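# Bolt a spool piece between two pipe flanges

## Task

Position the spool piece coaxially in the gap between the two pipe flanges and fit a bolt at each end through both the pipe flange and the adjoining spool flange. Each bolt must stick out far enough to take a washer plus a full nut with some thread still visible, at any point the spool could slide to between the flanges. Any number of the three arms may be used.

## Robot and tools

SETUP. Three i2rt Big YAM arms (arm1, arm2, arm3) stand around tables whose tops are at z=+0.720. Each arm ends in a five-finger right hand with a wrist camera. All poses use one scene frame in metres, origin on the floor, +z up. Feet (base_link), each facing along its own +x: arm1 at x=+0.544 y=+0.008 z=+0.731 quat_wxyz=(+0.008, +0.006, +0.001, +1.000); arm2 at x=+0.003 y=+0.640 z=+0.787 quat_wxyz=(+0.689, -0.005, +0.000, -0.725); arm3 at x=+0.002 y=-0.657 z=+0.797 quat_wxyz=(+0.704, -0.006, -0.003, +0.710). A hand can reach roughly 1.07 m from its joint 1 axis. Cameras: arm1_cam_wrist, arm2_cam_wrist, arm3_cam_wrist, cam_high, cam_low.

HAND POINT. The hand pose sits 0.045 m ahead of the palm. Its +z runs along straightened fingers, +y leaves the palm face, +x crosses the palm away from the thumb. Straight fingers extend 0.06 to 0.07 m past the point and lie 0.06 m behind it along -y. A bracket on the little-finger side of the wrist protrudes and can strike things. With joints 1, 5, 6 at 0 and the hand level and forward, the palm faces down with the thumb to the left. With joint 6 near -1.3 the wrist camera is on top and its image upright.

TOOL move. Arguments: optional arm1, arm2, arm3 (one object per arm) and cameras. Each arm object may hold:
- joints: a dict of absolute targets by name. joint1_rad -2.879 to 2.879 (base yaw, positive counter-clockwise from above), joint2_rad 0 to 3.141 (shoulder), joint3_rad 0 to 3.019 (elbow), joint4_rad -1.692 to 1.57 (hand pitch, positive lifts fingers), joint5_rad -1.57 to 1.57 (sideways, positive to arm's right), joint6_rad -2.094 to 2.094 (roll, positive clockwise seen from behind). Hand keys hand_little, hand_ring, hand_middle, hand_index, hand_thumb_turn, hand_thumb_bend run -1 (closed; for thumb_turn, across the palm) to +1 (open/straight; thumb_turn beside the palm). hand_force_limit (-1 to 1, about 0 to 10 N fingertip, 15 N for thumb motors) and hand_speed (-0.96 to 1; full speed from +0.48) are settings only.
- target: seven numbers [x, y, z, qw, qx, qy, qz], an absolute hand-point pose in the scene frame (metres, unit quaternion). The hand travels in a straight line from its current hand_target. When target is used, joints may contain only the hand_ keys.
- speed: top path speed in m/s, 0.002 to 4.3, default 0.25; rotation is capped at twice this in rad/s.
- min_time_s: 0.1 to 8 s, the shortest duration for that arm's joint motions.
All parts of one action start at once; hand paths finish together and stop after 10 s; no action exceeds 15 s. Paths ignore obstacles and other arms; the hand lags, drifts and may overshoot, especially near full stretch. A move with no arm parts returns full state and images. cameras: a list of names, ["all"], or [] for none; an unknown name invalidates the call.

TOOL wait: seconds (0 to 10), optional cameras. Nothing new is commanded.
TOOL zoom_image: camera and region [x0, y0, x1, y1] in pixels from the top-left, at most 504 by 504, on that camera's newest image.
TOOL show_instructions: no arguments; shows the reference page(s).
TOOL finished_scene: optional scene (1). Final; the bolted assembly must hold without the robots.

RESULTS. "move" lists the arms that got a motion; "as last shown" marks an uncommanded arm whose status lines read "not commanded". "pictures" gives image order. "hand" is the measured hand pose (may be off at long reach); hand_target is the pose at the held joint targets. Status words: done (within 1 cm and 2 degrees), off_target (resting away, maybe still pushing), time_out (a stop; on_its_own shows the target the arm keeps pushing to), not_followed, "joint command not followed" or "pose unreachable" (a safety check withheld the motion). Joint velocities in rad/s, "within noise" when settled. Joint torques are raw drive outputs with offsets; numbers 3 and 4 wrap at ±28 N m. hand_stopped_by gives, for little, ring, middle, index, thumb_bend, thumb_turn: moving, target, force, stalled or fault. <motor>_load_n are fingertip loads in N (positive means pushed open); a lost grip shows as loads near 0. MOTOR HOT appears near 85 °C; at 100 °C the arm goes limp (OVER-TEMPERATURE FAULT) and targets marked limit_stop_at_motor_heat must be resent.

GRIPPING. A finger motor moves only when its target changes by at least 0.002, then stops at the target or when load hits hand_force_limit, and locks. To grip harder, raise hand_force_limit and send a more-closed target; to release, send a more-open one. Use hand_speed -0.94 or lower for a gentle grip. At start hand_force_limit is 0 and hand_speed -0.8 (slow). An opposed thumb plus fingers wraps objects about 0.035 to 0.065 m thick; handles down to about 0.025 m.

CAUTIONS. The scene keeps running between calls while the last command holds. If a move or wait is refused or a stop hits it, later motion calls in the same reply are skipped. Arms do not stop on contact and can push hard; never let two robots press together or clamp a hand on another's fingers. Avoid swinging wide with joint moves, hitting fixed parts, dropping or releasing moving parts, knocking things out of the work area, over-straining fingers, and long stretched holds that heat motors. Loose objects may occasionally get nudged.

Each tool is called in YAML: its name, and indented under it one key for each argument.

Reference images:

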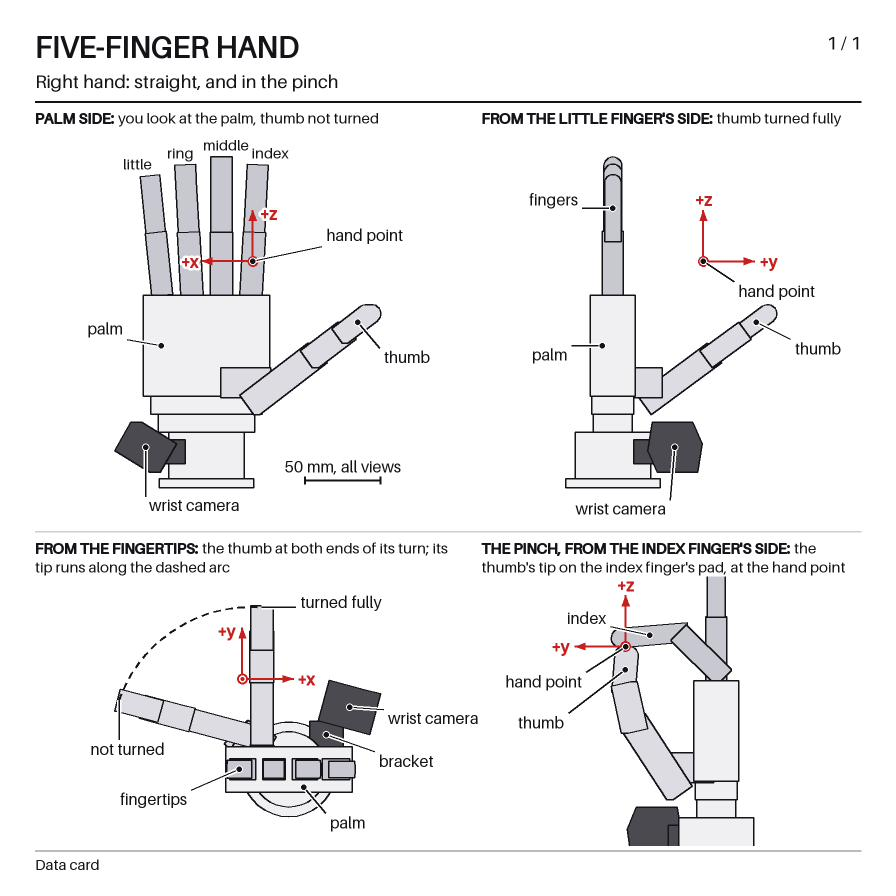

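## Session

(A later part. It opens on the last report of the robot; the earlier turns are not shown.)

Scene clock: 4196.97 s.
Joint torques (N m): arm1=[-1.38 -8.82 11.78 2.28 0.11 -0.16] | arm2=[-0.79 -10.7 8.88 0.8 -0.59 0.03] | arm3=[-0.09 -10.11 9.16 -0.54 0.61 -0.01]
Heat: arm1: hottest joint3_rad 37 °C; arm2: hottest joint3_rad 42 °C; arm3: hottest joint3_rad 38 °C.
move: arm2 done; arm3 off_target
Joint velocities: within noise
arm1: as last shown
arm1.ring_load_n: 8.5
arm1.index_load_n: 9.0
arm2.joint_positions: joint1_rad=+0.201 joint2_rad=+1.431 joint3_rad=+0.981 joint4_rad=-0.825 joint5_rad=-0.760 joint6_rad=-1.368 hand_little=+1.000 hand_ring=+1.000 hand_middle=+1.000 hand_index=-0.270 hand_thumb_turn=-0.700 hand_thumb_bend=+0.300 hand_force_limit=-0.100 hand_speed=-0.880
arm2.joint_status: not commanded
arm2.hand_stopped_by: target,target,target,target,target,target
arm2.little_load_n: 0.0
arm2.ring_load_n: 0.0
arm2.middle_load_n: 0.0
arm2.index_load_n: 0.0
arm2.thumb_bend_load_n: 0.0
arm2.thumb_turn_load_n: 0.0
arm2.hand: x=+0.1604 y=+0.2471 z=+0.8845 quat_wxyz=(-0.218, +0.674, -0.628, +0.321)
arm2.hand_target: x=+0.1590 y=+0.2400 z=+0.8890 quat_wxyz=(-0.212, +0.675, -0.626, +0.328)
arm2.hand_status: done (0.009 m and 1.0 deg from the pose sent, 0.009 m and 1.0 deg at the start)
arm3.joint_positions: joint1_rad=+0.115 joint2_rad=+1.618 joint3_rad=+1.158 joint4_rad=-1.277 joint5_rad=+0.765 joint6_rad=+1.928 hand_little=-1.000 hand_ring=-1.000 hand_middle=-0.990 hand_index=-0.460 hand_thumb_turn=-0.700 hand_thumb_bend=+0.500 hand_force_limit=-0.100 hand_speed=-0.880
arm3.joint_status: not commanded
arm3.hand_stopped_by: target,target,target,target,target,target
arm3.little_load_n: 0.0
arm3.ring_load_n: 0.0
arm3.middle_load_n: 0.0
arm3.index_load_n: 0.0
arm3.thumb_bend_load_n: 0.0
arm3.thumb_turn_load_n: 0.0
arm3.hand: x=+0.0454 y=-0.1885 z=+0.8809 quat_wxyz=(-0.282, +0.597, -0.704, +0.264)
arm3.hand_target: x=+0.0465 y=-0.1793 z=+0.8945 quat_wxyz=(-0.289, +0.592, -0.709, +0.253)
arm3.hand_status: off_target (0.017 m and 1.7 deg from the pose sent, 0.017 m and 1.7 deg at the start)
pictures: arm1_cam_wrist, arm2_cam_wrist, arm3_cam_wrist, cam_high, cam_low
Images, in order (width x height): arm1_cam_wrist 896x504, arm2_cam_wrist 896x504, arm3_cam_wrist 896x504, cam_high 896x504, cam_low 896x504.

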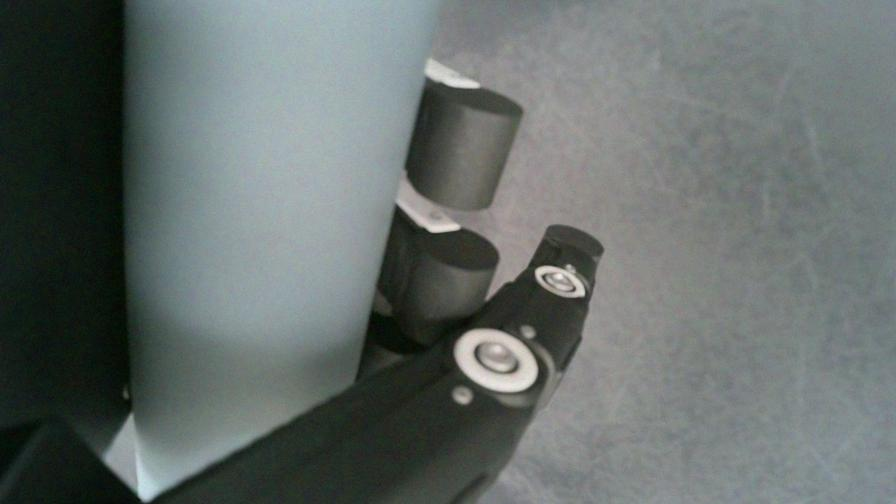

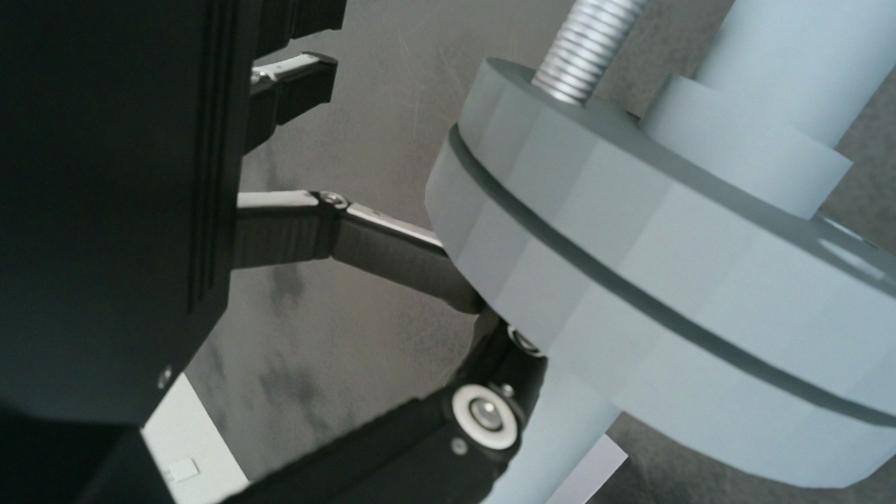

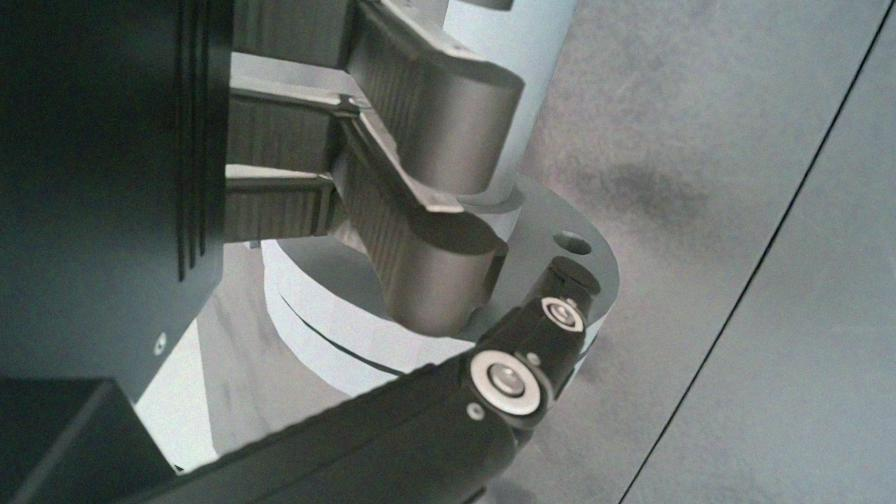

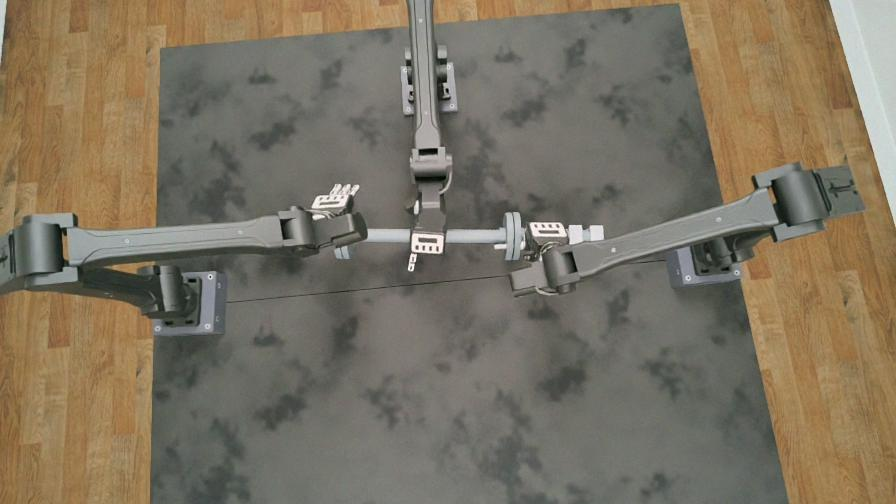

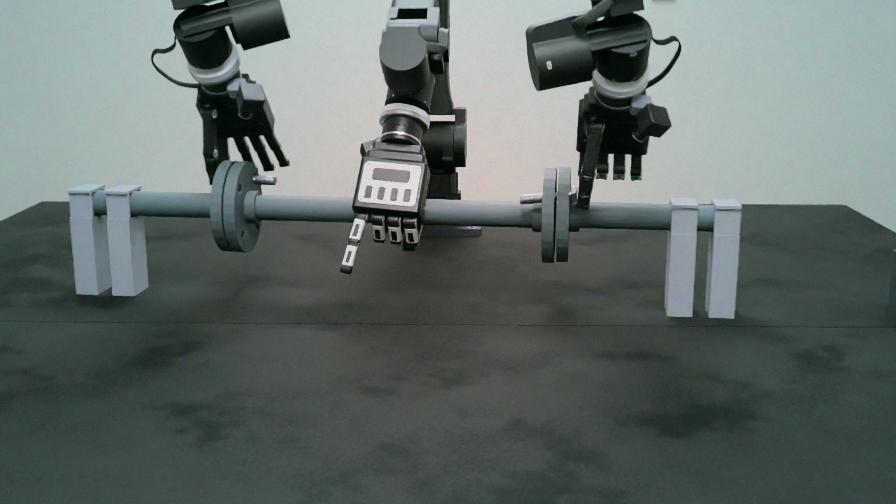

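move:
  arm1: {"target": [0.0533, 0.0073, 0.8132, -0.258, 0.719, 0.606, -0.223], "speed": 0.03}
  cameras: ["cam_low", "cam_high"]

zoom_image:
  camera: "cam_low"
  region: [515, 130, 635, 270]

zoom_image:
  camera: "cam_low"
  region: [160, 120, 280, 260]

Scene clock: 4201.47 s.
Joint torques (N m): arm1=[-0.85 -9.52 11.45 2.43 0.11 -0.15] | arm2=[0.09 -11.05 8.91 0.8 -0.63 -0.02] | arm3=[-0.09 -10.46 9.18 -0.42 0.59 -0.03]
Heat: arm1: hottest joint3_rad 37 °C; arm2: hottest joint3_rad 41 °C; arm3: hottest joint3_rad 38 °C.
move: arm1 off_target
Joint velocities: within noise
arm1.joint_positions: joint1_rad=-0.024 joint2_rad=+1.428 joint3_rad=+0.865 joint4_rad=-0.384 joint5_rad=+0.078 joint6_rad=+0.108 hand_little=+1.000 hand_ring=-0.905 hand_middle=-0.917 hand_index=-0.942 hand_thumb_turn=-1.000 hand_thumb_bend=+0.502 hand_force_limit=+0.500 hand_speed=-0.850
arm1.joint_status: not commanded
arm1.hand_stopped_by: fault,force,force,force,force,target
arm1.little_load_n: 0.0
arm1.ring_load_n: 9.0
arm1.middle_load_n: 10.0
arm1.index_load_n: 9.0
arm1.thumb_bend_load_n: 5.5
arm1.thumb_turn_load_n: 0.0
arm1.hand: x=+0.0737 y=+0.0056 z=+0.7956 quat_wxyz=(-0.239, +0.727, +0.611, -0.204)
arm1.hand_target: x=+0.0543 y=+0.0072 z=+0.8138 quat_wxyz=(-0.258, +0.719, +0.606, -0.223)
arm1.hand_status: off_target (0.027 m and 3.2 deg from the pose sent, 0.027 m and 3.2 deg at the start)
arm2, arm3: as last shown
arm3.middle_load_n: 0.5
pictures: cam_high, cam_low
Images, in order (width x height): cam_high 896x504, cam_low 896x504.

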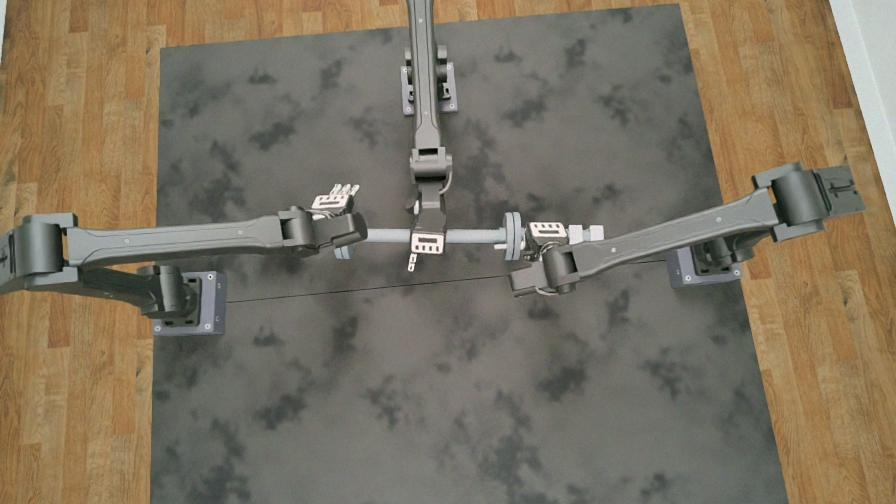

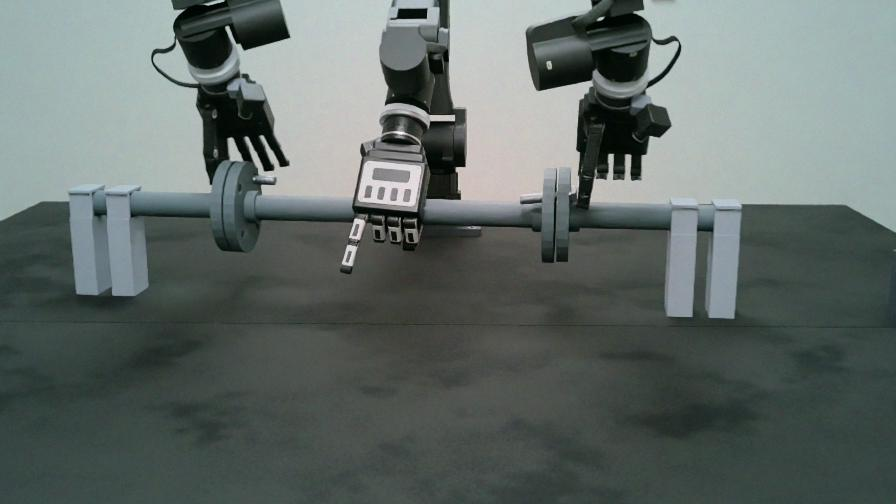

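Scaled by 3.600 from the camera's image (finer frame: 1280x720).

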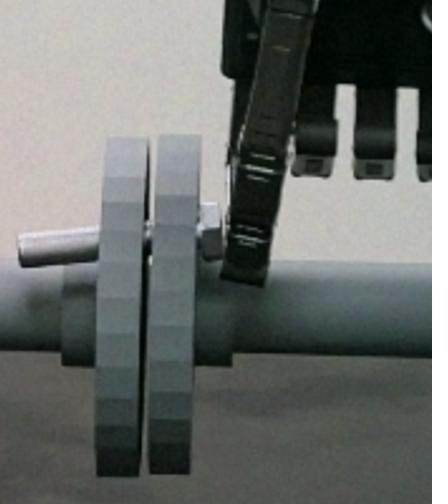

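Scaled by 3.600 from the camera's image (finer frame: 1280x720).

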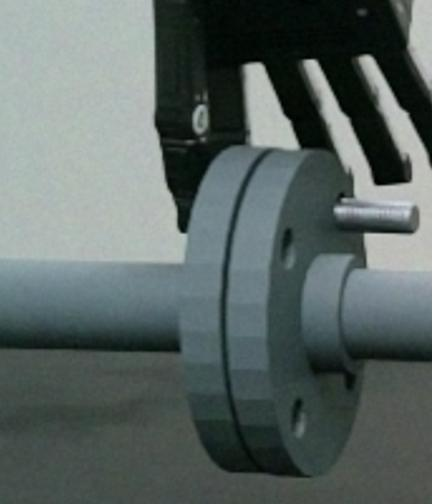

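move:
  arm1: {"target": [0.0533, 0.0073, 0.8085, -0.258, 0.719, 0.606, -0.223], "speed": 0.03}
  cameras: ["cam_low"]

zoom_image:
  camera: "cam_low"
  region: [515, 130, 635, 270]

zoom_image:
  camera: "cam_low"
  region: [160, 120, 280, 260]

Scene clock: 4208.77 s.
Joint torques (N m): arm1=[-1.61 -9.05 10.95 2.76 0.15 -0.15] | arm2=[-0.26 -10.7 8.92 0.8 -0.64 0.01] | arm3=[-0.03 -10.17 9.1 -0.69 0.61 0]
Heat: arm1: hottest joint3_rad 37 °C; arm2: hottest joint3_rad 41 °C; arm3: hottest joint3_rad 38 °C.
move: arm1 off_target
Joint velocities: within noise
arm1.joint_positions: joint1_rad=-0.024 joint2_rad=+1.430 joint3_rad=+0.865 joint4_rad=-0.379 joint5_rad=+0.078 joint6_rad=+0.108 hand_little=+1.000 hand_ring=-0.905 hand_middle=-0.917 hand_index=-0.942 hand_thumb_turn=-1.000 hand_thumb_bend=+0.502 hand_force_limit=+0.500 hand_speed=-0.850
arm1.joint_status: not commanded
arm1.hand_stopped_by: fault,force,force,force,force,target
arm1.little_load_n: 0.0
arm1.ring_load_n: 9.0
arm1.middle_load_n: 10.0
arm1.index_load_n: 8.5
arm1.thumb_bend_load_n: 5.5
arm1.thumb_turn_load_n: 0.0
arm1.hand: x=+0.0726 y=+0.0057 z=+0.7954 quat_wxyz=(-0.240, +0.727, +0.610, -0.205)
arm1.hand_target: x=+0.0541 y=+0.0072 z=+0.8091 quat_wxyz=(-0.258, +0.719, +0.606, -0.223)
arm1.hand_status: off_target (0.023 m and 3.1 deg from the pose sent, 0.024 m and 3.2 deg at the start)
arm2, arm3: as last shown
arm2.ring_load_n: -0.5
arm3.middle_load_n: 0.0
Images, in order (width x height): cam_low 896x504.

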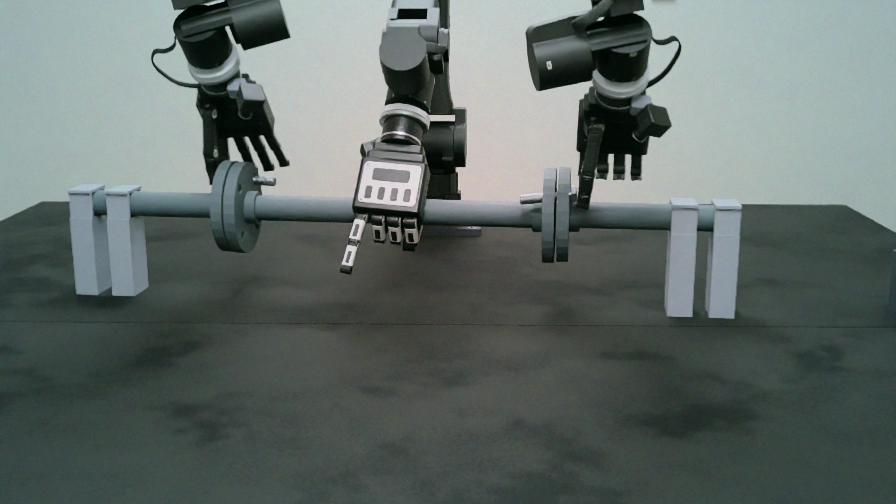

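Scaled by 3.600 from the camera's image (finer frame: 1280x720).

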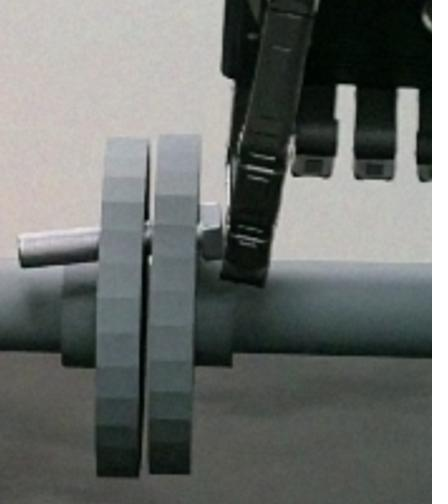

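Scaled by 3.600 from the camera's image (finer frame: 1280x720).

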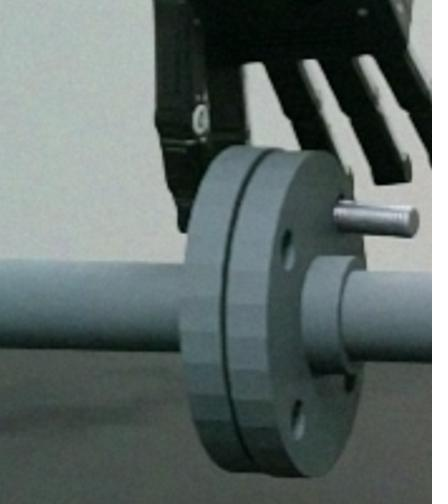

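move:
  arm1: {"target": [0.0533, 0.0073, 0.8045, -0.258, 0.719, 0.606, -0.223], "speed": 0.03}
  cameras: ["cam_low"]

zoom_image:
  camera: "cam_low"
  region: [515, 130, 635, 270]

zoom_image:
  camera: "cam_low"
  region: [160, 120, 280, 260]

Scene clock: 4213.90 s.
Joint torques (N m): arm1=[-1.26 -8.76 10.52 2.73 0.09 -0.1] | arm2=[-0.73 -10.99 8.92 0.84 -0.65 0.08] | arm3=[-0.5 -10.23 9.06 -0.61 0.6 -0.02]
Heat: arm1: hottest joint3_rad 37 °C; arm2: hottest joint3_rad 41 °C; arm3: hottest joint3_rad 38 °C.
move: arm1 off_target
Joint velocities: within noise
arm1.joint_positions: joint1_rad=-0.024 joint2_rad=+1.436 joint3_rad=+0.865 joint4_rad=-0.367 joint5_rad=+0.078 joint6_rad=+0.107 hand_little=+1.000 hand_ring=-0.905 hand_middle=-0.917 hand_index=-0.942 hand_thumb_turn=-1.000 hand_thumb_bend=+0.502 hand_force_limit=+0.500 hand_speed=-0.850
arm1.joint_status: not commanded
arm1.hand_stopped_by: fault,force,force,force,force,target
arm1.little_load_n: 0.0
arm1.ring_load_n: 5.0
arm1.middle_load_n: 10.0
arm1.index_load_n: 6.0
arm1.thumb_bend_load_n: 5.5
arm1.thumb_turn_load_n: 0.0
arm1.hand: x=+0.0701 y=+0.0058 z=+0.7940 quat_wxyz=(-0.242, +0.726, +0.610, -0.207)
arm1.hand_target: x=+0.0540 y=+0.0072 z=+0.8050 quat_wxyz=(-0.258, +0.719, +0.606, -0.223)
arm1.hand_status: off_target (0.020 m and 2.7 deg from the pose sent, 0.021 m and 3.1 deg at the start)
arm2, arm3: as last shown
arm2.ring_load_n: 0.0
arm3.middle_load_n: 0.5
Images, in order (width x height): cam_low 896x504.

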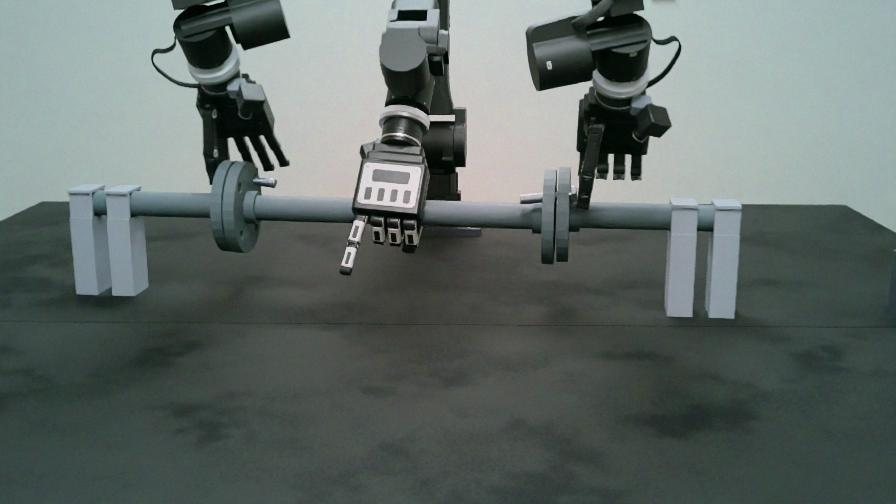

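Scaled by 3.600 from the camera's image (finer frame: 1280x720).

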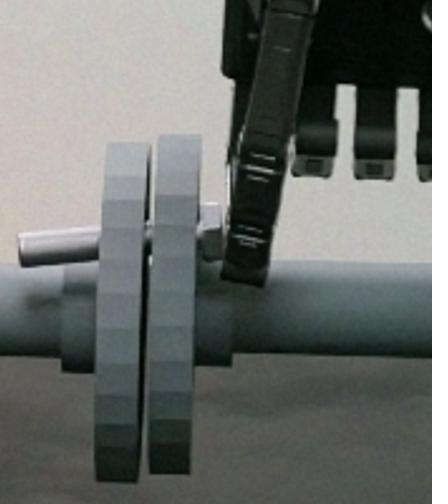

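Scaled by 3.600 from the camera's image (finer frame: 1280x720).

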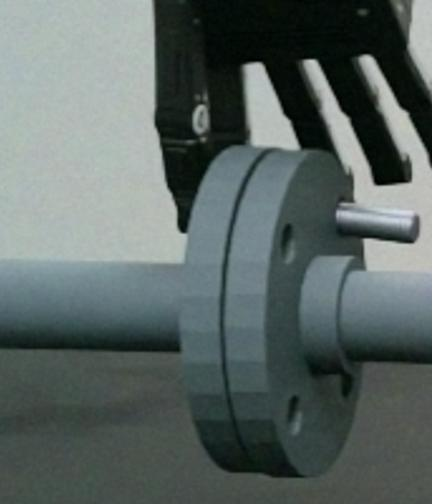

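move:
  arm1: {"joints": {"hand_speed": -0.88, "hand_index": -0.8, "hand_middle": -0.8, "hand_ring": -0.8, "hand_thumb_bend": 0.65}}
  cameras: ["arm1_cam_wrist", "cam_low", "cam_high"]

zoom_image:
  camera: "cam_low"
  region: [515, 130, 635, 270]

zoom_image:
  camera: "cam_low"
  region: [160, 120, 280, 260]

Scene clock: 4223.23 s.
Joint torques (N m): arm1=[-1.32 -9.58 10.39 2.1 0.12 -0.13] | arm2=[-0.67 -10.17 8.81 0.81 -0.62 -0.03] | arm3=[-0.15 -10.52 9.13 -0.51 0.58 -0.06]
Heat: arm1: hottest joint3_rad 36 °C; arm2: hottest joint3_rad 41 °C; arm3: hottest joint3_rad 37 °C.
move: arm1 done
Joint velocities: within noise
arm1.joint_positions: joint1_rad=-0.024 joint2_rad=+1.437 joint3_rad=+0.865 joint4_rad=-0.350 joint5_rad=+0.078 joint6_rad=+0.107 hand_little=+1.000 hand_ring=-0.800 hand_middle=-0.800 hand_index=-0.800 hand_thumb_turn=-1.000 hand_thumb_bend=+0.650 hand_force_limit=+0.500 hand_speed=-0.880
arm1.joint_status: all done
arm1.hand_stopped_by: fault,target,target,target,target,target
arm1.little_load_n: 0.0
arm1.ring_load_n: 0.0
arm1.middle_load_n: 0.0
arm1.index_load_n: 0.0
arm1.thumb_bend_load_n: 0.0
arm1.thumb_turn_load_n: 0.0
arm1.hand: x=+0.0660 y=+0.0060 z=+0.7956 quat_wxyz=(-0.247, +0.724, +0.608, -0.213)
arm1.hand_target: x=+0.0540 y=+0.0072 z=+0.8049 quat_wxyz=(-0.258, +0.719, +0.606, -0.223)
arm1.hand_status: not commanded
arm2, arm3: as last shown
arm2.middle_load_n: -0.5
arm2.thumb_bend_load_n: -0.5
arm3.middle_load_n: 0.0
pictures: arm1_cam_wrist, cam_high, cam_low
Images, in order (width x height): arm1_cam_wrist 896x504, cam_high 896x504, cam_low 896x504.

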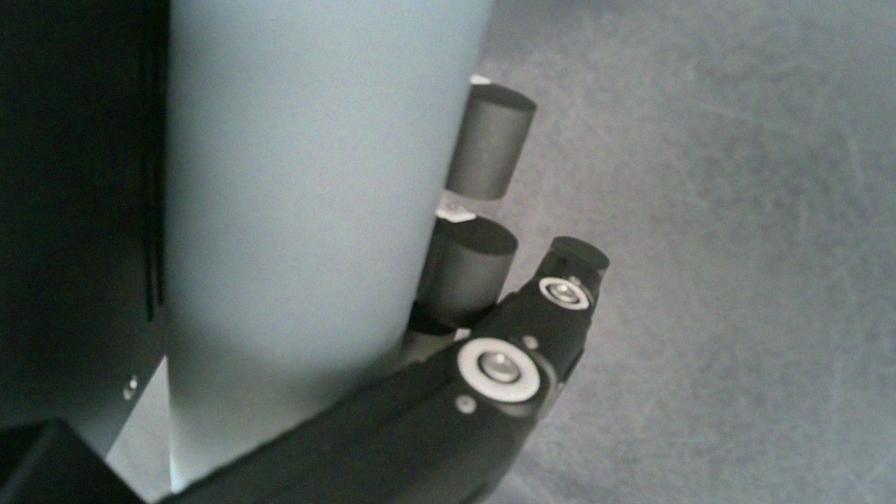

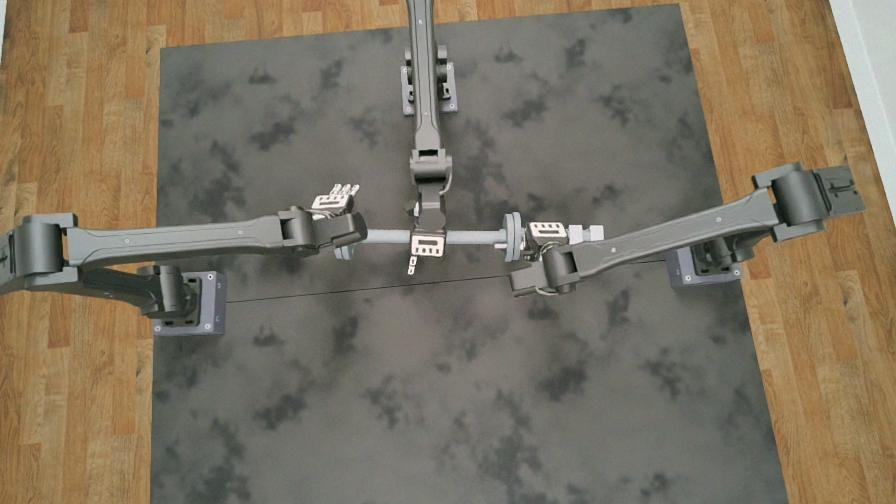

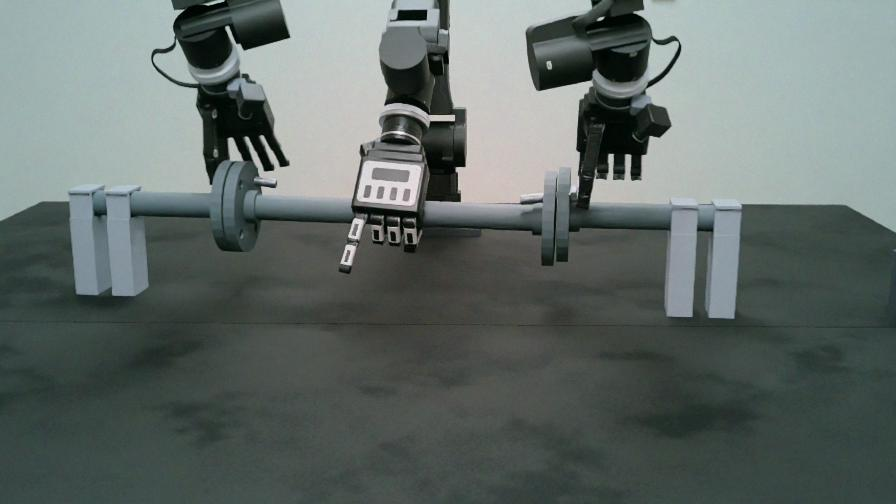

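Scaled by 3.600 from the camera's image (finer frame: 1280x720).

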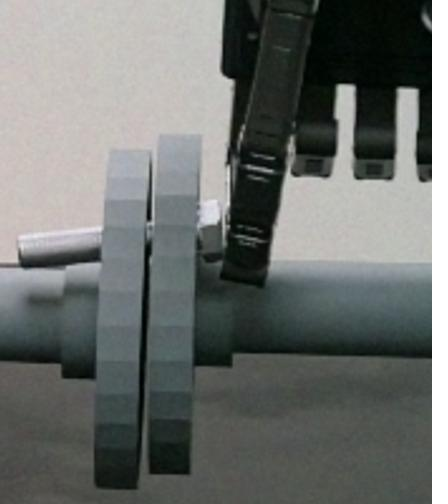

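Scaled by 3.600 from the camera's image (finer frame: 1280x720).

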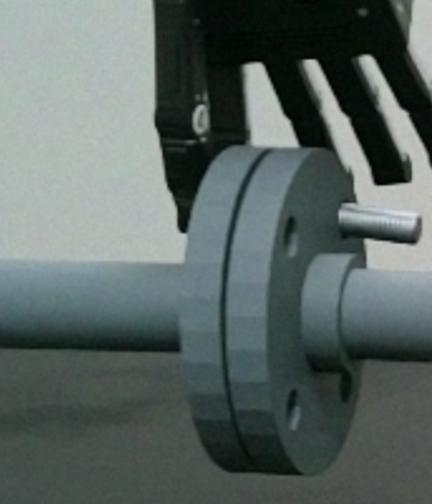

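move:
  arm1: {"joints": {"hand_speed": -0.85, "hand_index": -0.5, "hand_middle": -0.5, "hand_ring": -0.5, "hand_thumb_bend": 0.95}}
  cameras: ["arm1_cam_wrist", "cam_low", "cam_high"]

zoom_image:
  camera: "cam_low"
  region: [515, 130, 635, 270]

zoom_image:
  camera: "cam_low"
  region: [160, 120, 280, 260]

zoom_image:
  camera: "cam_high"
  region: [320, 180, 540, 290]

Scene clock: 4244.80 s.
Joint torques (N m): arm1=[-1.38 -9.11 10.51 2.19 0.08 -0.12] | arm2=[-0.32 -10.58 8.84 0.8 -0.64 0] | arm3=[-0.26 -10.23 9.13 -0.46 0.59 -0.01]
Heat: arm1: hottest joint3_rad 36 °C; arm2: hottest joint3_rad 40 °C; arm3: hottest joint3_rad 37 °C.
move: arm1 done
Joint velocities: within noise
arm1.joint_positions: joint1_rad=-0.024 joint2_rad=+1.437 joint3_rad=+0.865 joint4_rad=-0.350 joint5_rad=+0.078 joint6_rad=+0.107 hand_little=+1.000 hand_ring=-0.500 hand_middle=-0.500 hand_index=-0.500 hand_thumb_turn=-1.000 hand_thumb_bend=+0.950 hand_force_limit=+0.500 hand_speed=-0.850
arm1.joint_status: all done
arm1.hand_stopped_by: fault,target,target,target,target,target
arm1.little_load_n: 0.0
arm1.ring_load_n: 0.0
arm1.middle_load_n: 0.0
arm1.index_load_n: 0.0
arm1.thumb_bend_load_n: 0.0
arm1.thumb_turn_load_n: 0.0
arm1.hand: x=+0.0658 y=+0.0060 z=+0.7957 quat_wxyz=(-0.248, +0.724, +0.608, -0.213)
arm1.hand_target: x=+0.0540 y=+0.0072 z=+0.8049 quat_wxyz=(-0.258, +0.719, +0.606, -0.223)
arm1.hand_status: not commanded
arm2, arm3: as last shown
arm2.middle_load_n: 0.0
arm2.thumb_bend_load_n: 0.0
pictures: arm1_cam_wrist, cam_high, cam_low
Images, in order (width x height): arm1_cam_wrist 896x504, cam_high 896x504, cam_low 896x504.

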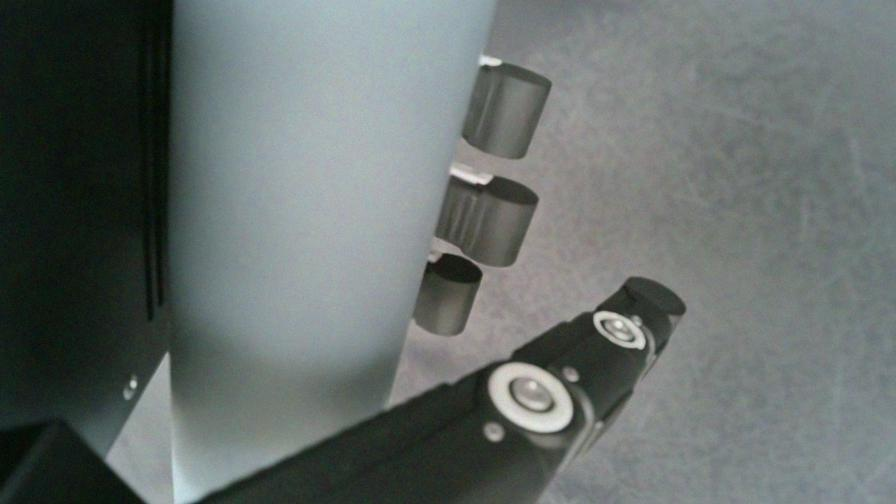

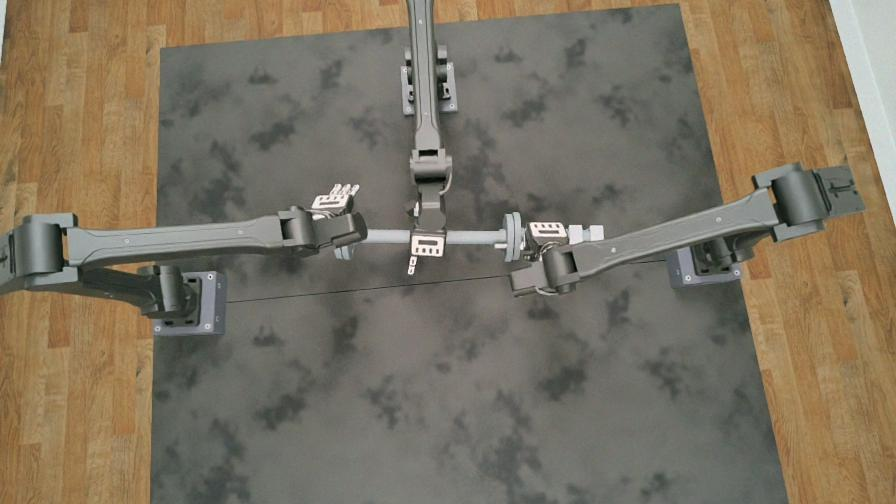

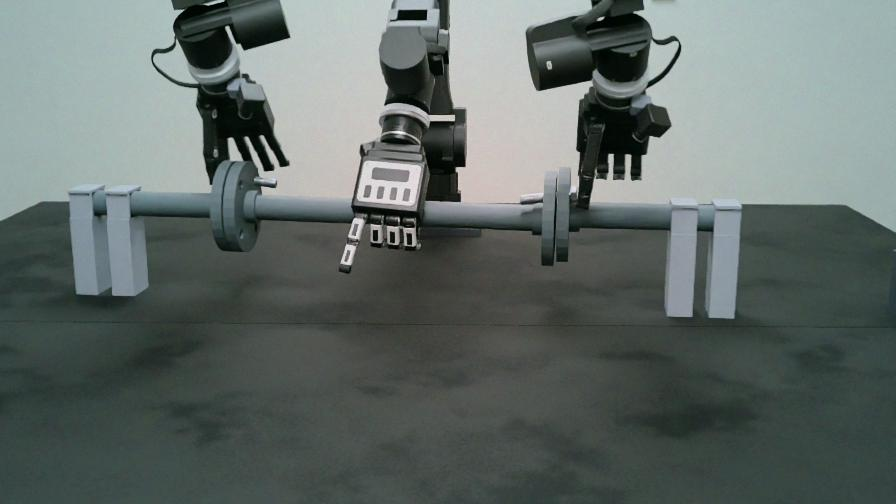

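Scaled by 3.600 from the camera's image (finer frame: 1280x720).

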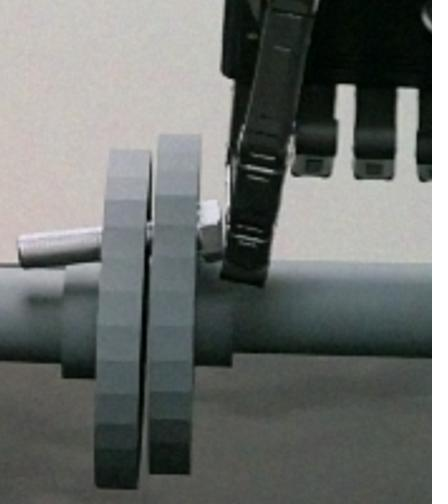

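Scaled by 3.600 from the camera's image (finer frame: 1280x720).

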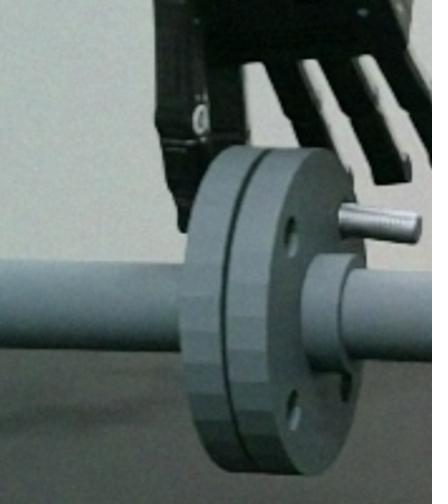

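Scaled by 2.291 from the camera's image (finer frame: 1280x720).

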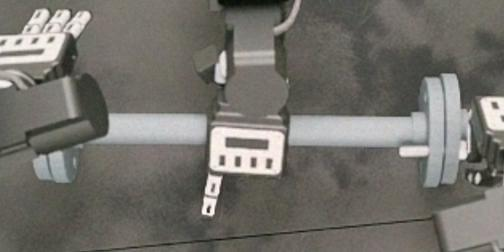

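move:
  arm3: {"target": [0.0450, -0.2080, 0.8900, 0.2889, -0.5920, 0.7087, -0.2528], "speed": 0.06}
  arm2: {"target": [0.1625, 0.2660, 0.8890, 0.2125, -0.6748, 0.6263, -0.3278], "speed": 0.06}
  cameras: ["arm1_cam_wrist", "arm2_cam_wrist", "arm3_cam_wrist", "cam_low", "cam_high"]

zoom_image:
  camera: "cam_low"
  region: [515, 130, 635, 270]

zoom_image:
  camera: "cam_low"
  region: [160, 120, 280, 260]

zoom_image:
  camera: "cam_high"
  region: [490, 200, 570, 270]

Scene clock: 4283.03 s.
Joint torques (N m): arm1=[-1.49 -8.64 10.56 2.11 0.14 -0.13] | arm2=[0.73 -11.52 7.64 1.2 -0.56 0.15] | arm3=[0.56 -9.47 6.64 -0.16 0.49 0.1]
Heat: arm1: hottest joint3_rad 36 °C; arm2: hottest joint3_rad 39 °C; arm3: hottest joint3_rad 36 °C.
move: arm2 done; arm3 done
Joint velocities: within noise
arm1: as last shown
arm2.joint_positions: joint1_rad=+0.204 joint2_rad=+1.376 joint3_rad=+0.930 joint4_rad=-0.815 joint5_rad=-0.757 joint6_rad=-1.358 hand_little=+1.000 hand_ring=+1.000 hand_middle=+1.000 hand_index=-0.270 hand_thumb_turn=-0.700 hand_thumb_bend=+0.300 hand_force_limit=-0.100 hand_speed=-0.880
arm2.joint_status: not commanded
arm2.hand_stopped_by: target,target,target,target,target,target
arm2.little_load_n: 0.0
arm2.ring_load_n: 0.0
arm2.middle_load_n: 0.0
arm2.index_load_n: 0.0
arm2.thumb_bend_load_n: 0.0
arm2.thumb_turn_load_n: 0.0
arm2.hand: x=+0.1584 y=+0.2650 z=+0.8863 quat_wxyz=(-0.215, +0.673, -0.629, +0.324)
arm2.hand_target: x=+0.1625 y=+0.2660 z=+0.8890 quat_wxyz=(-0.213, +0.675, -0.626, +0.328)
arm2.hand_status: done (0.005 m and 0.6 deg from the pose sent, 0.019 m and 1.0 deg at the start)
arm3.joint_positions: joint1_rad=+0.115 joint2_rad=+1.561 joint3_rad=+1.102 joint4_rad=-1.274 joint5_rad=+0.765 joint6_rad=+1.931 hand_little=-1.000 hand_ring=-1.000 hand_middle=-0.990 hand_index=-0.460 hand_thumb_turn=-0.700 hand_thumb_bend=+0.500 hand_force_limit=-0.100 hand_speed=-0.880
arm3.joint_status: not commanded
arm3.hand_stopped_by: target,target,target,target,target,target
arm3.little_load_n: 0.0
arm3.ring_load_n: 0.0
arm3.middle_load_n: 0.0
arm3.index_load_n: 0.0
arm3.thumb_bend_load_n: -0.5
arm3.thumb_turn_load_n: 0.0
arm3.hand: x=+0.0479 y=-0.2086 z=+0.8855 quat_wxyz=(-0.283, +0.595, -0.705, +0.263)
arm3.hand_target: x=+0.0450 y=-0.2081 z=+0.8899 quat_wxyz=(-0.289, +0.592, -0.709, +0.253)
arm3.hand_status: done (0.005 m and 1.4 deg from the pose sent, 0.021 m and 1.7 deg at the start)
pictures: arm1_cam_wrist, arm2_cam_wrist, arm3_cam_wrist, cam_high, cam_low
Images, in order (width x height): arm1_cam_wrist 896x504, arm2_cam_wrist 896x504, arm3_cam_wrist 896x504, cam_high 896x504, cam_low 896x504.

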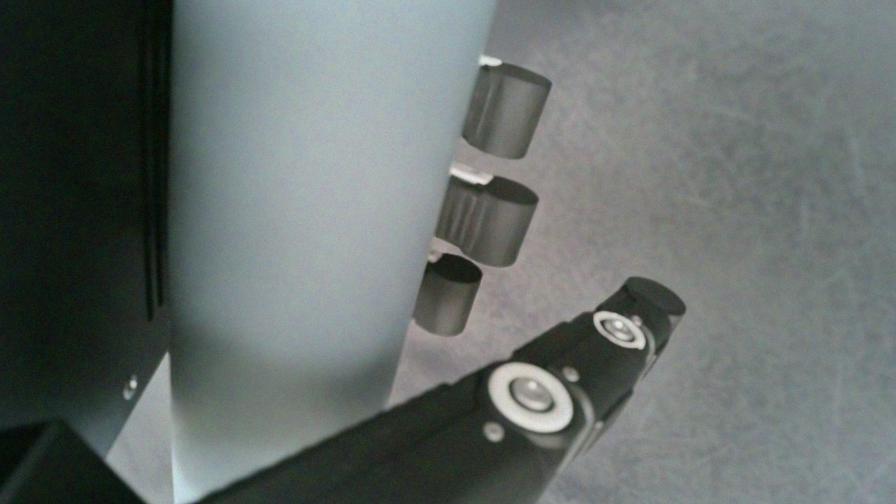

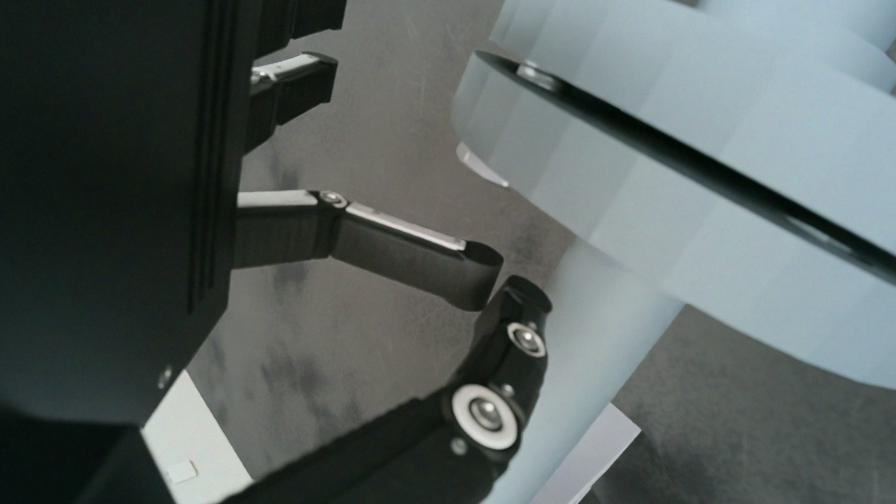

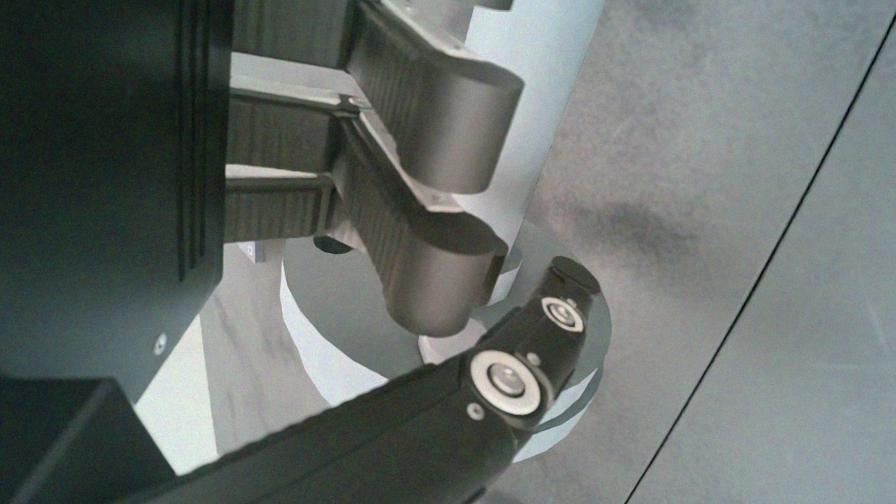

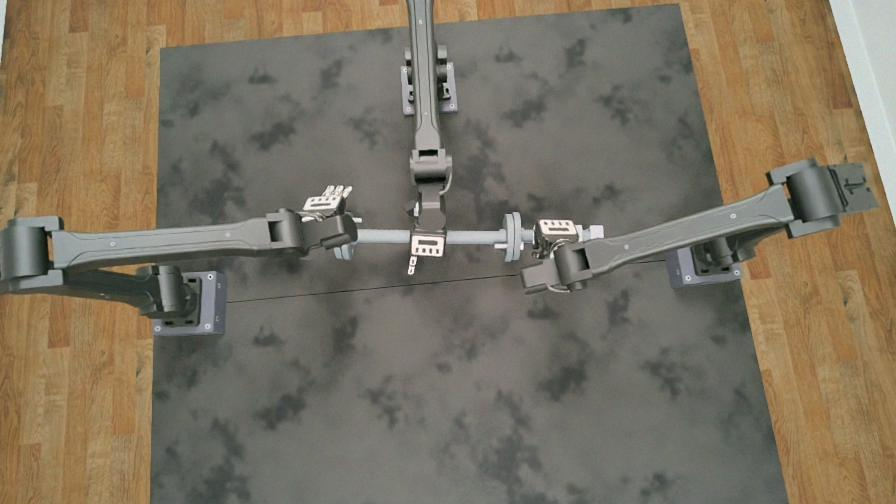

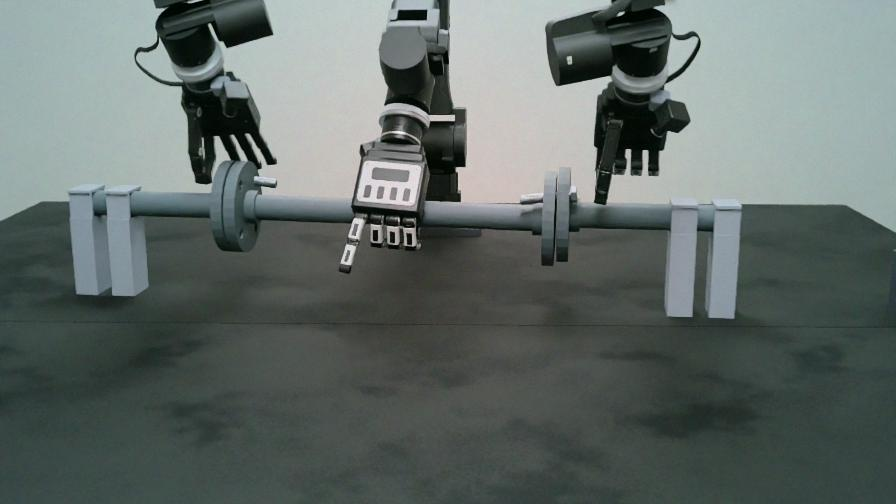

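Scaled by 3.600 from the camera's image (finer frame: 1280x720).

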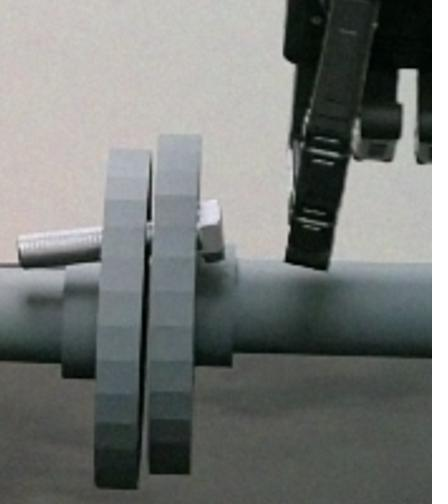

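Scaled by 3.600 from the camera's image (finer frame: 1280x720).

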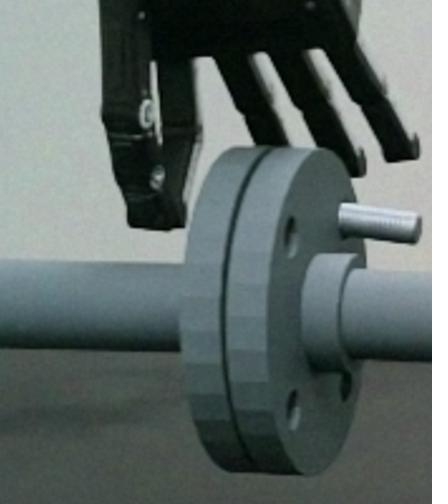

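Scaled by 6.300 from the camera's image (finer frame: 1280x720).

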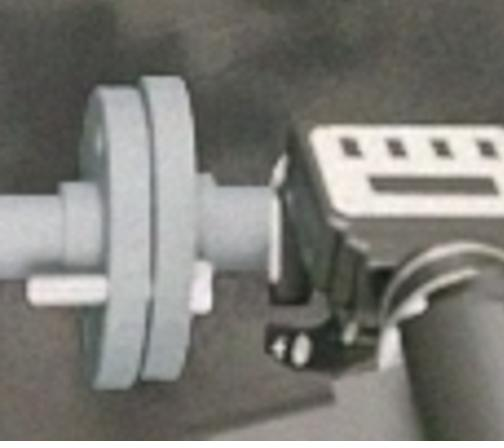

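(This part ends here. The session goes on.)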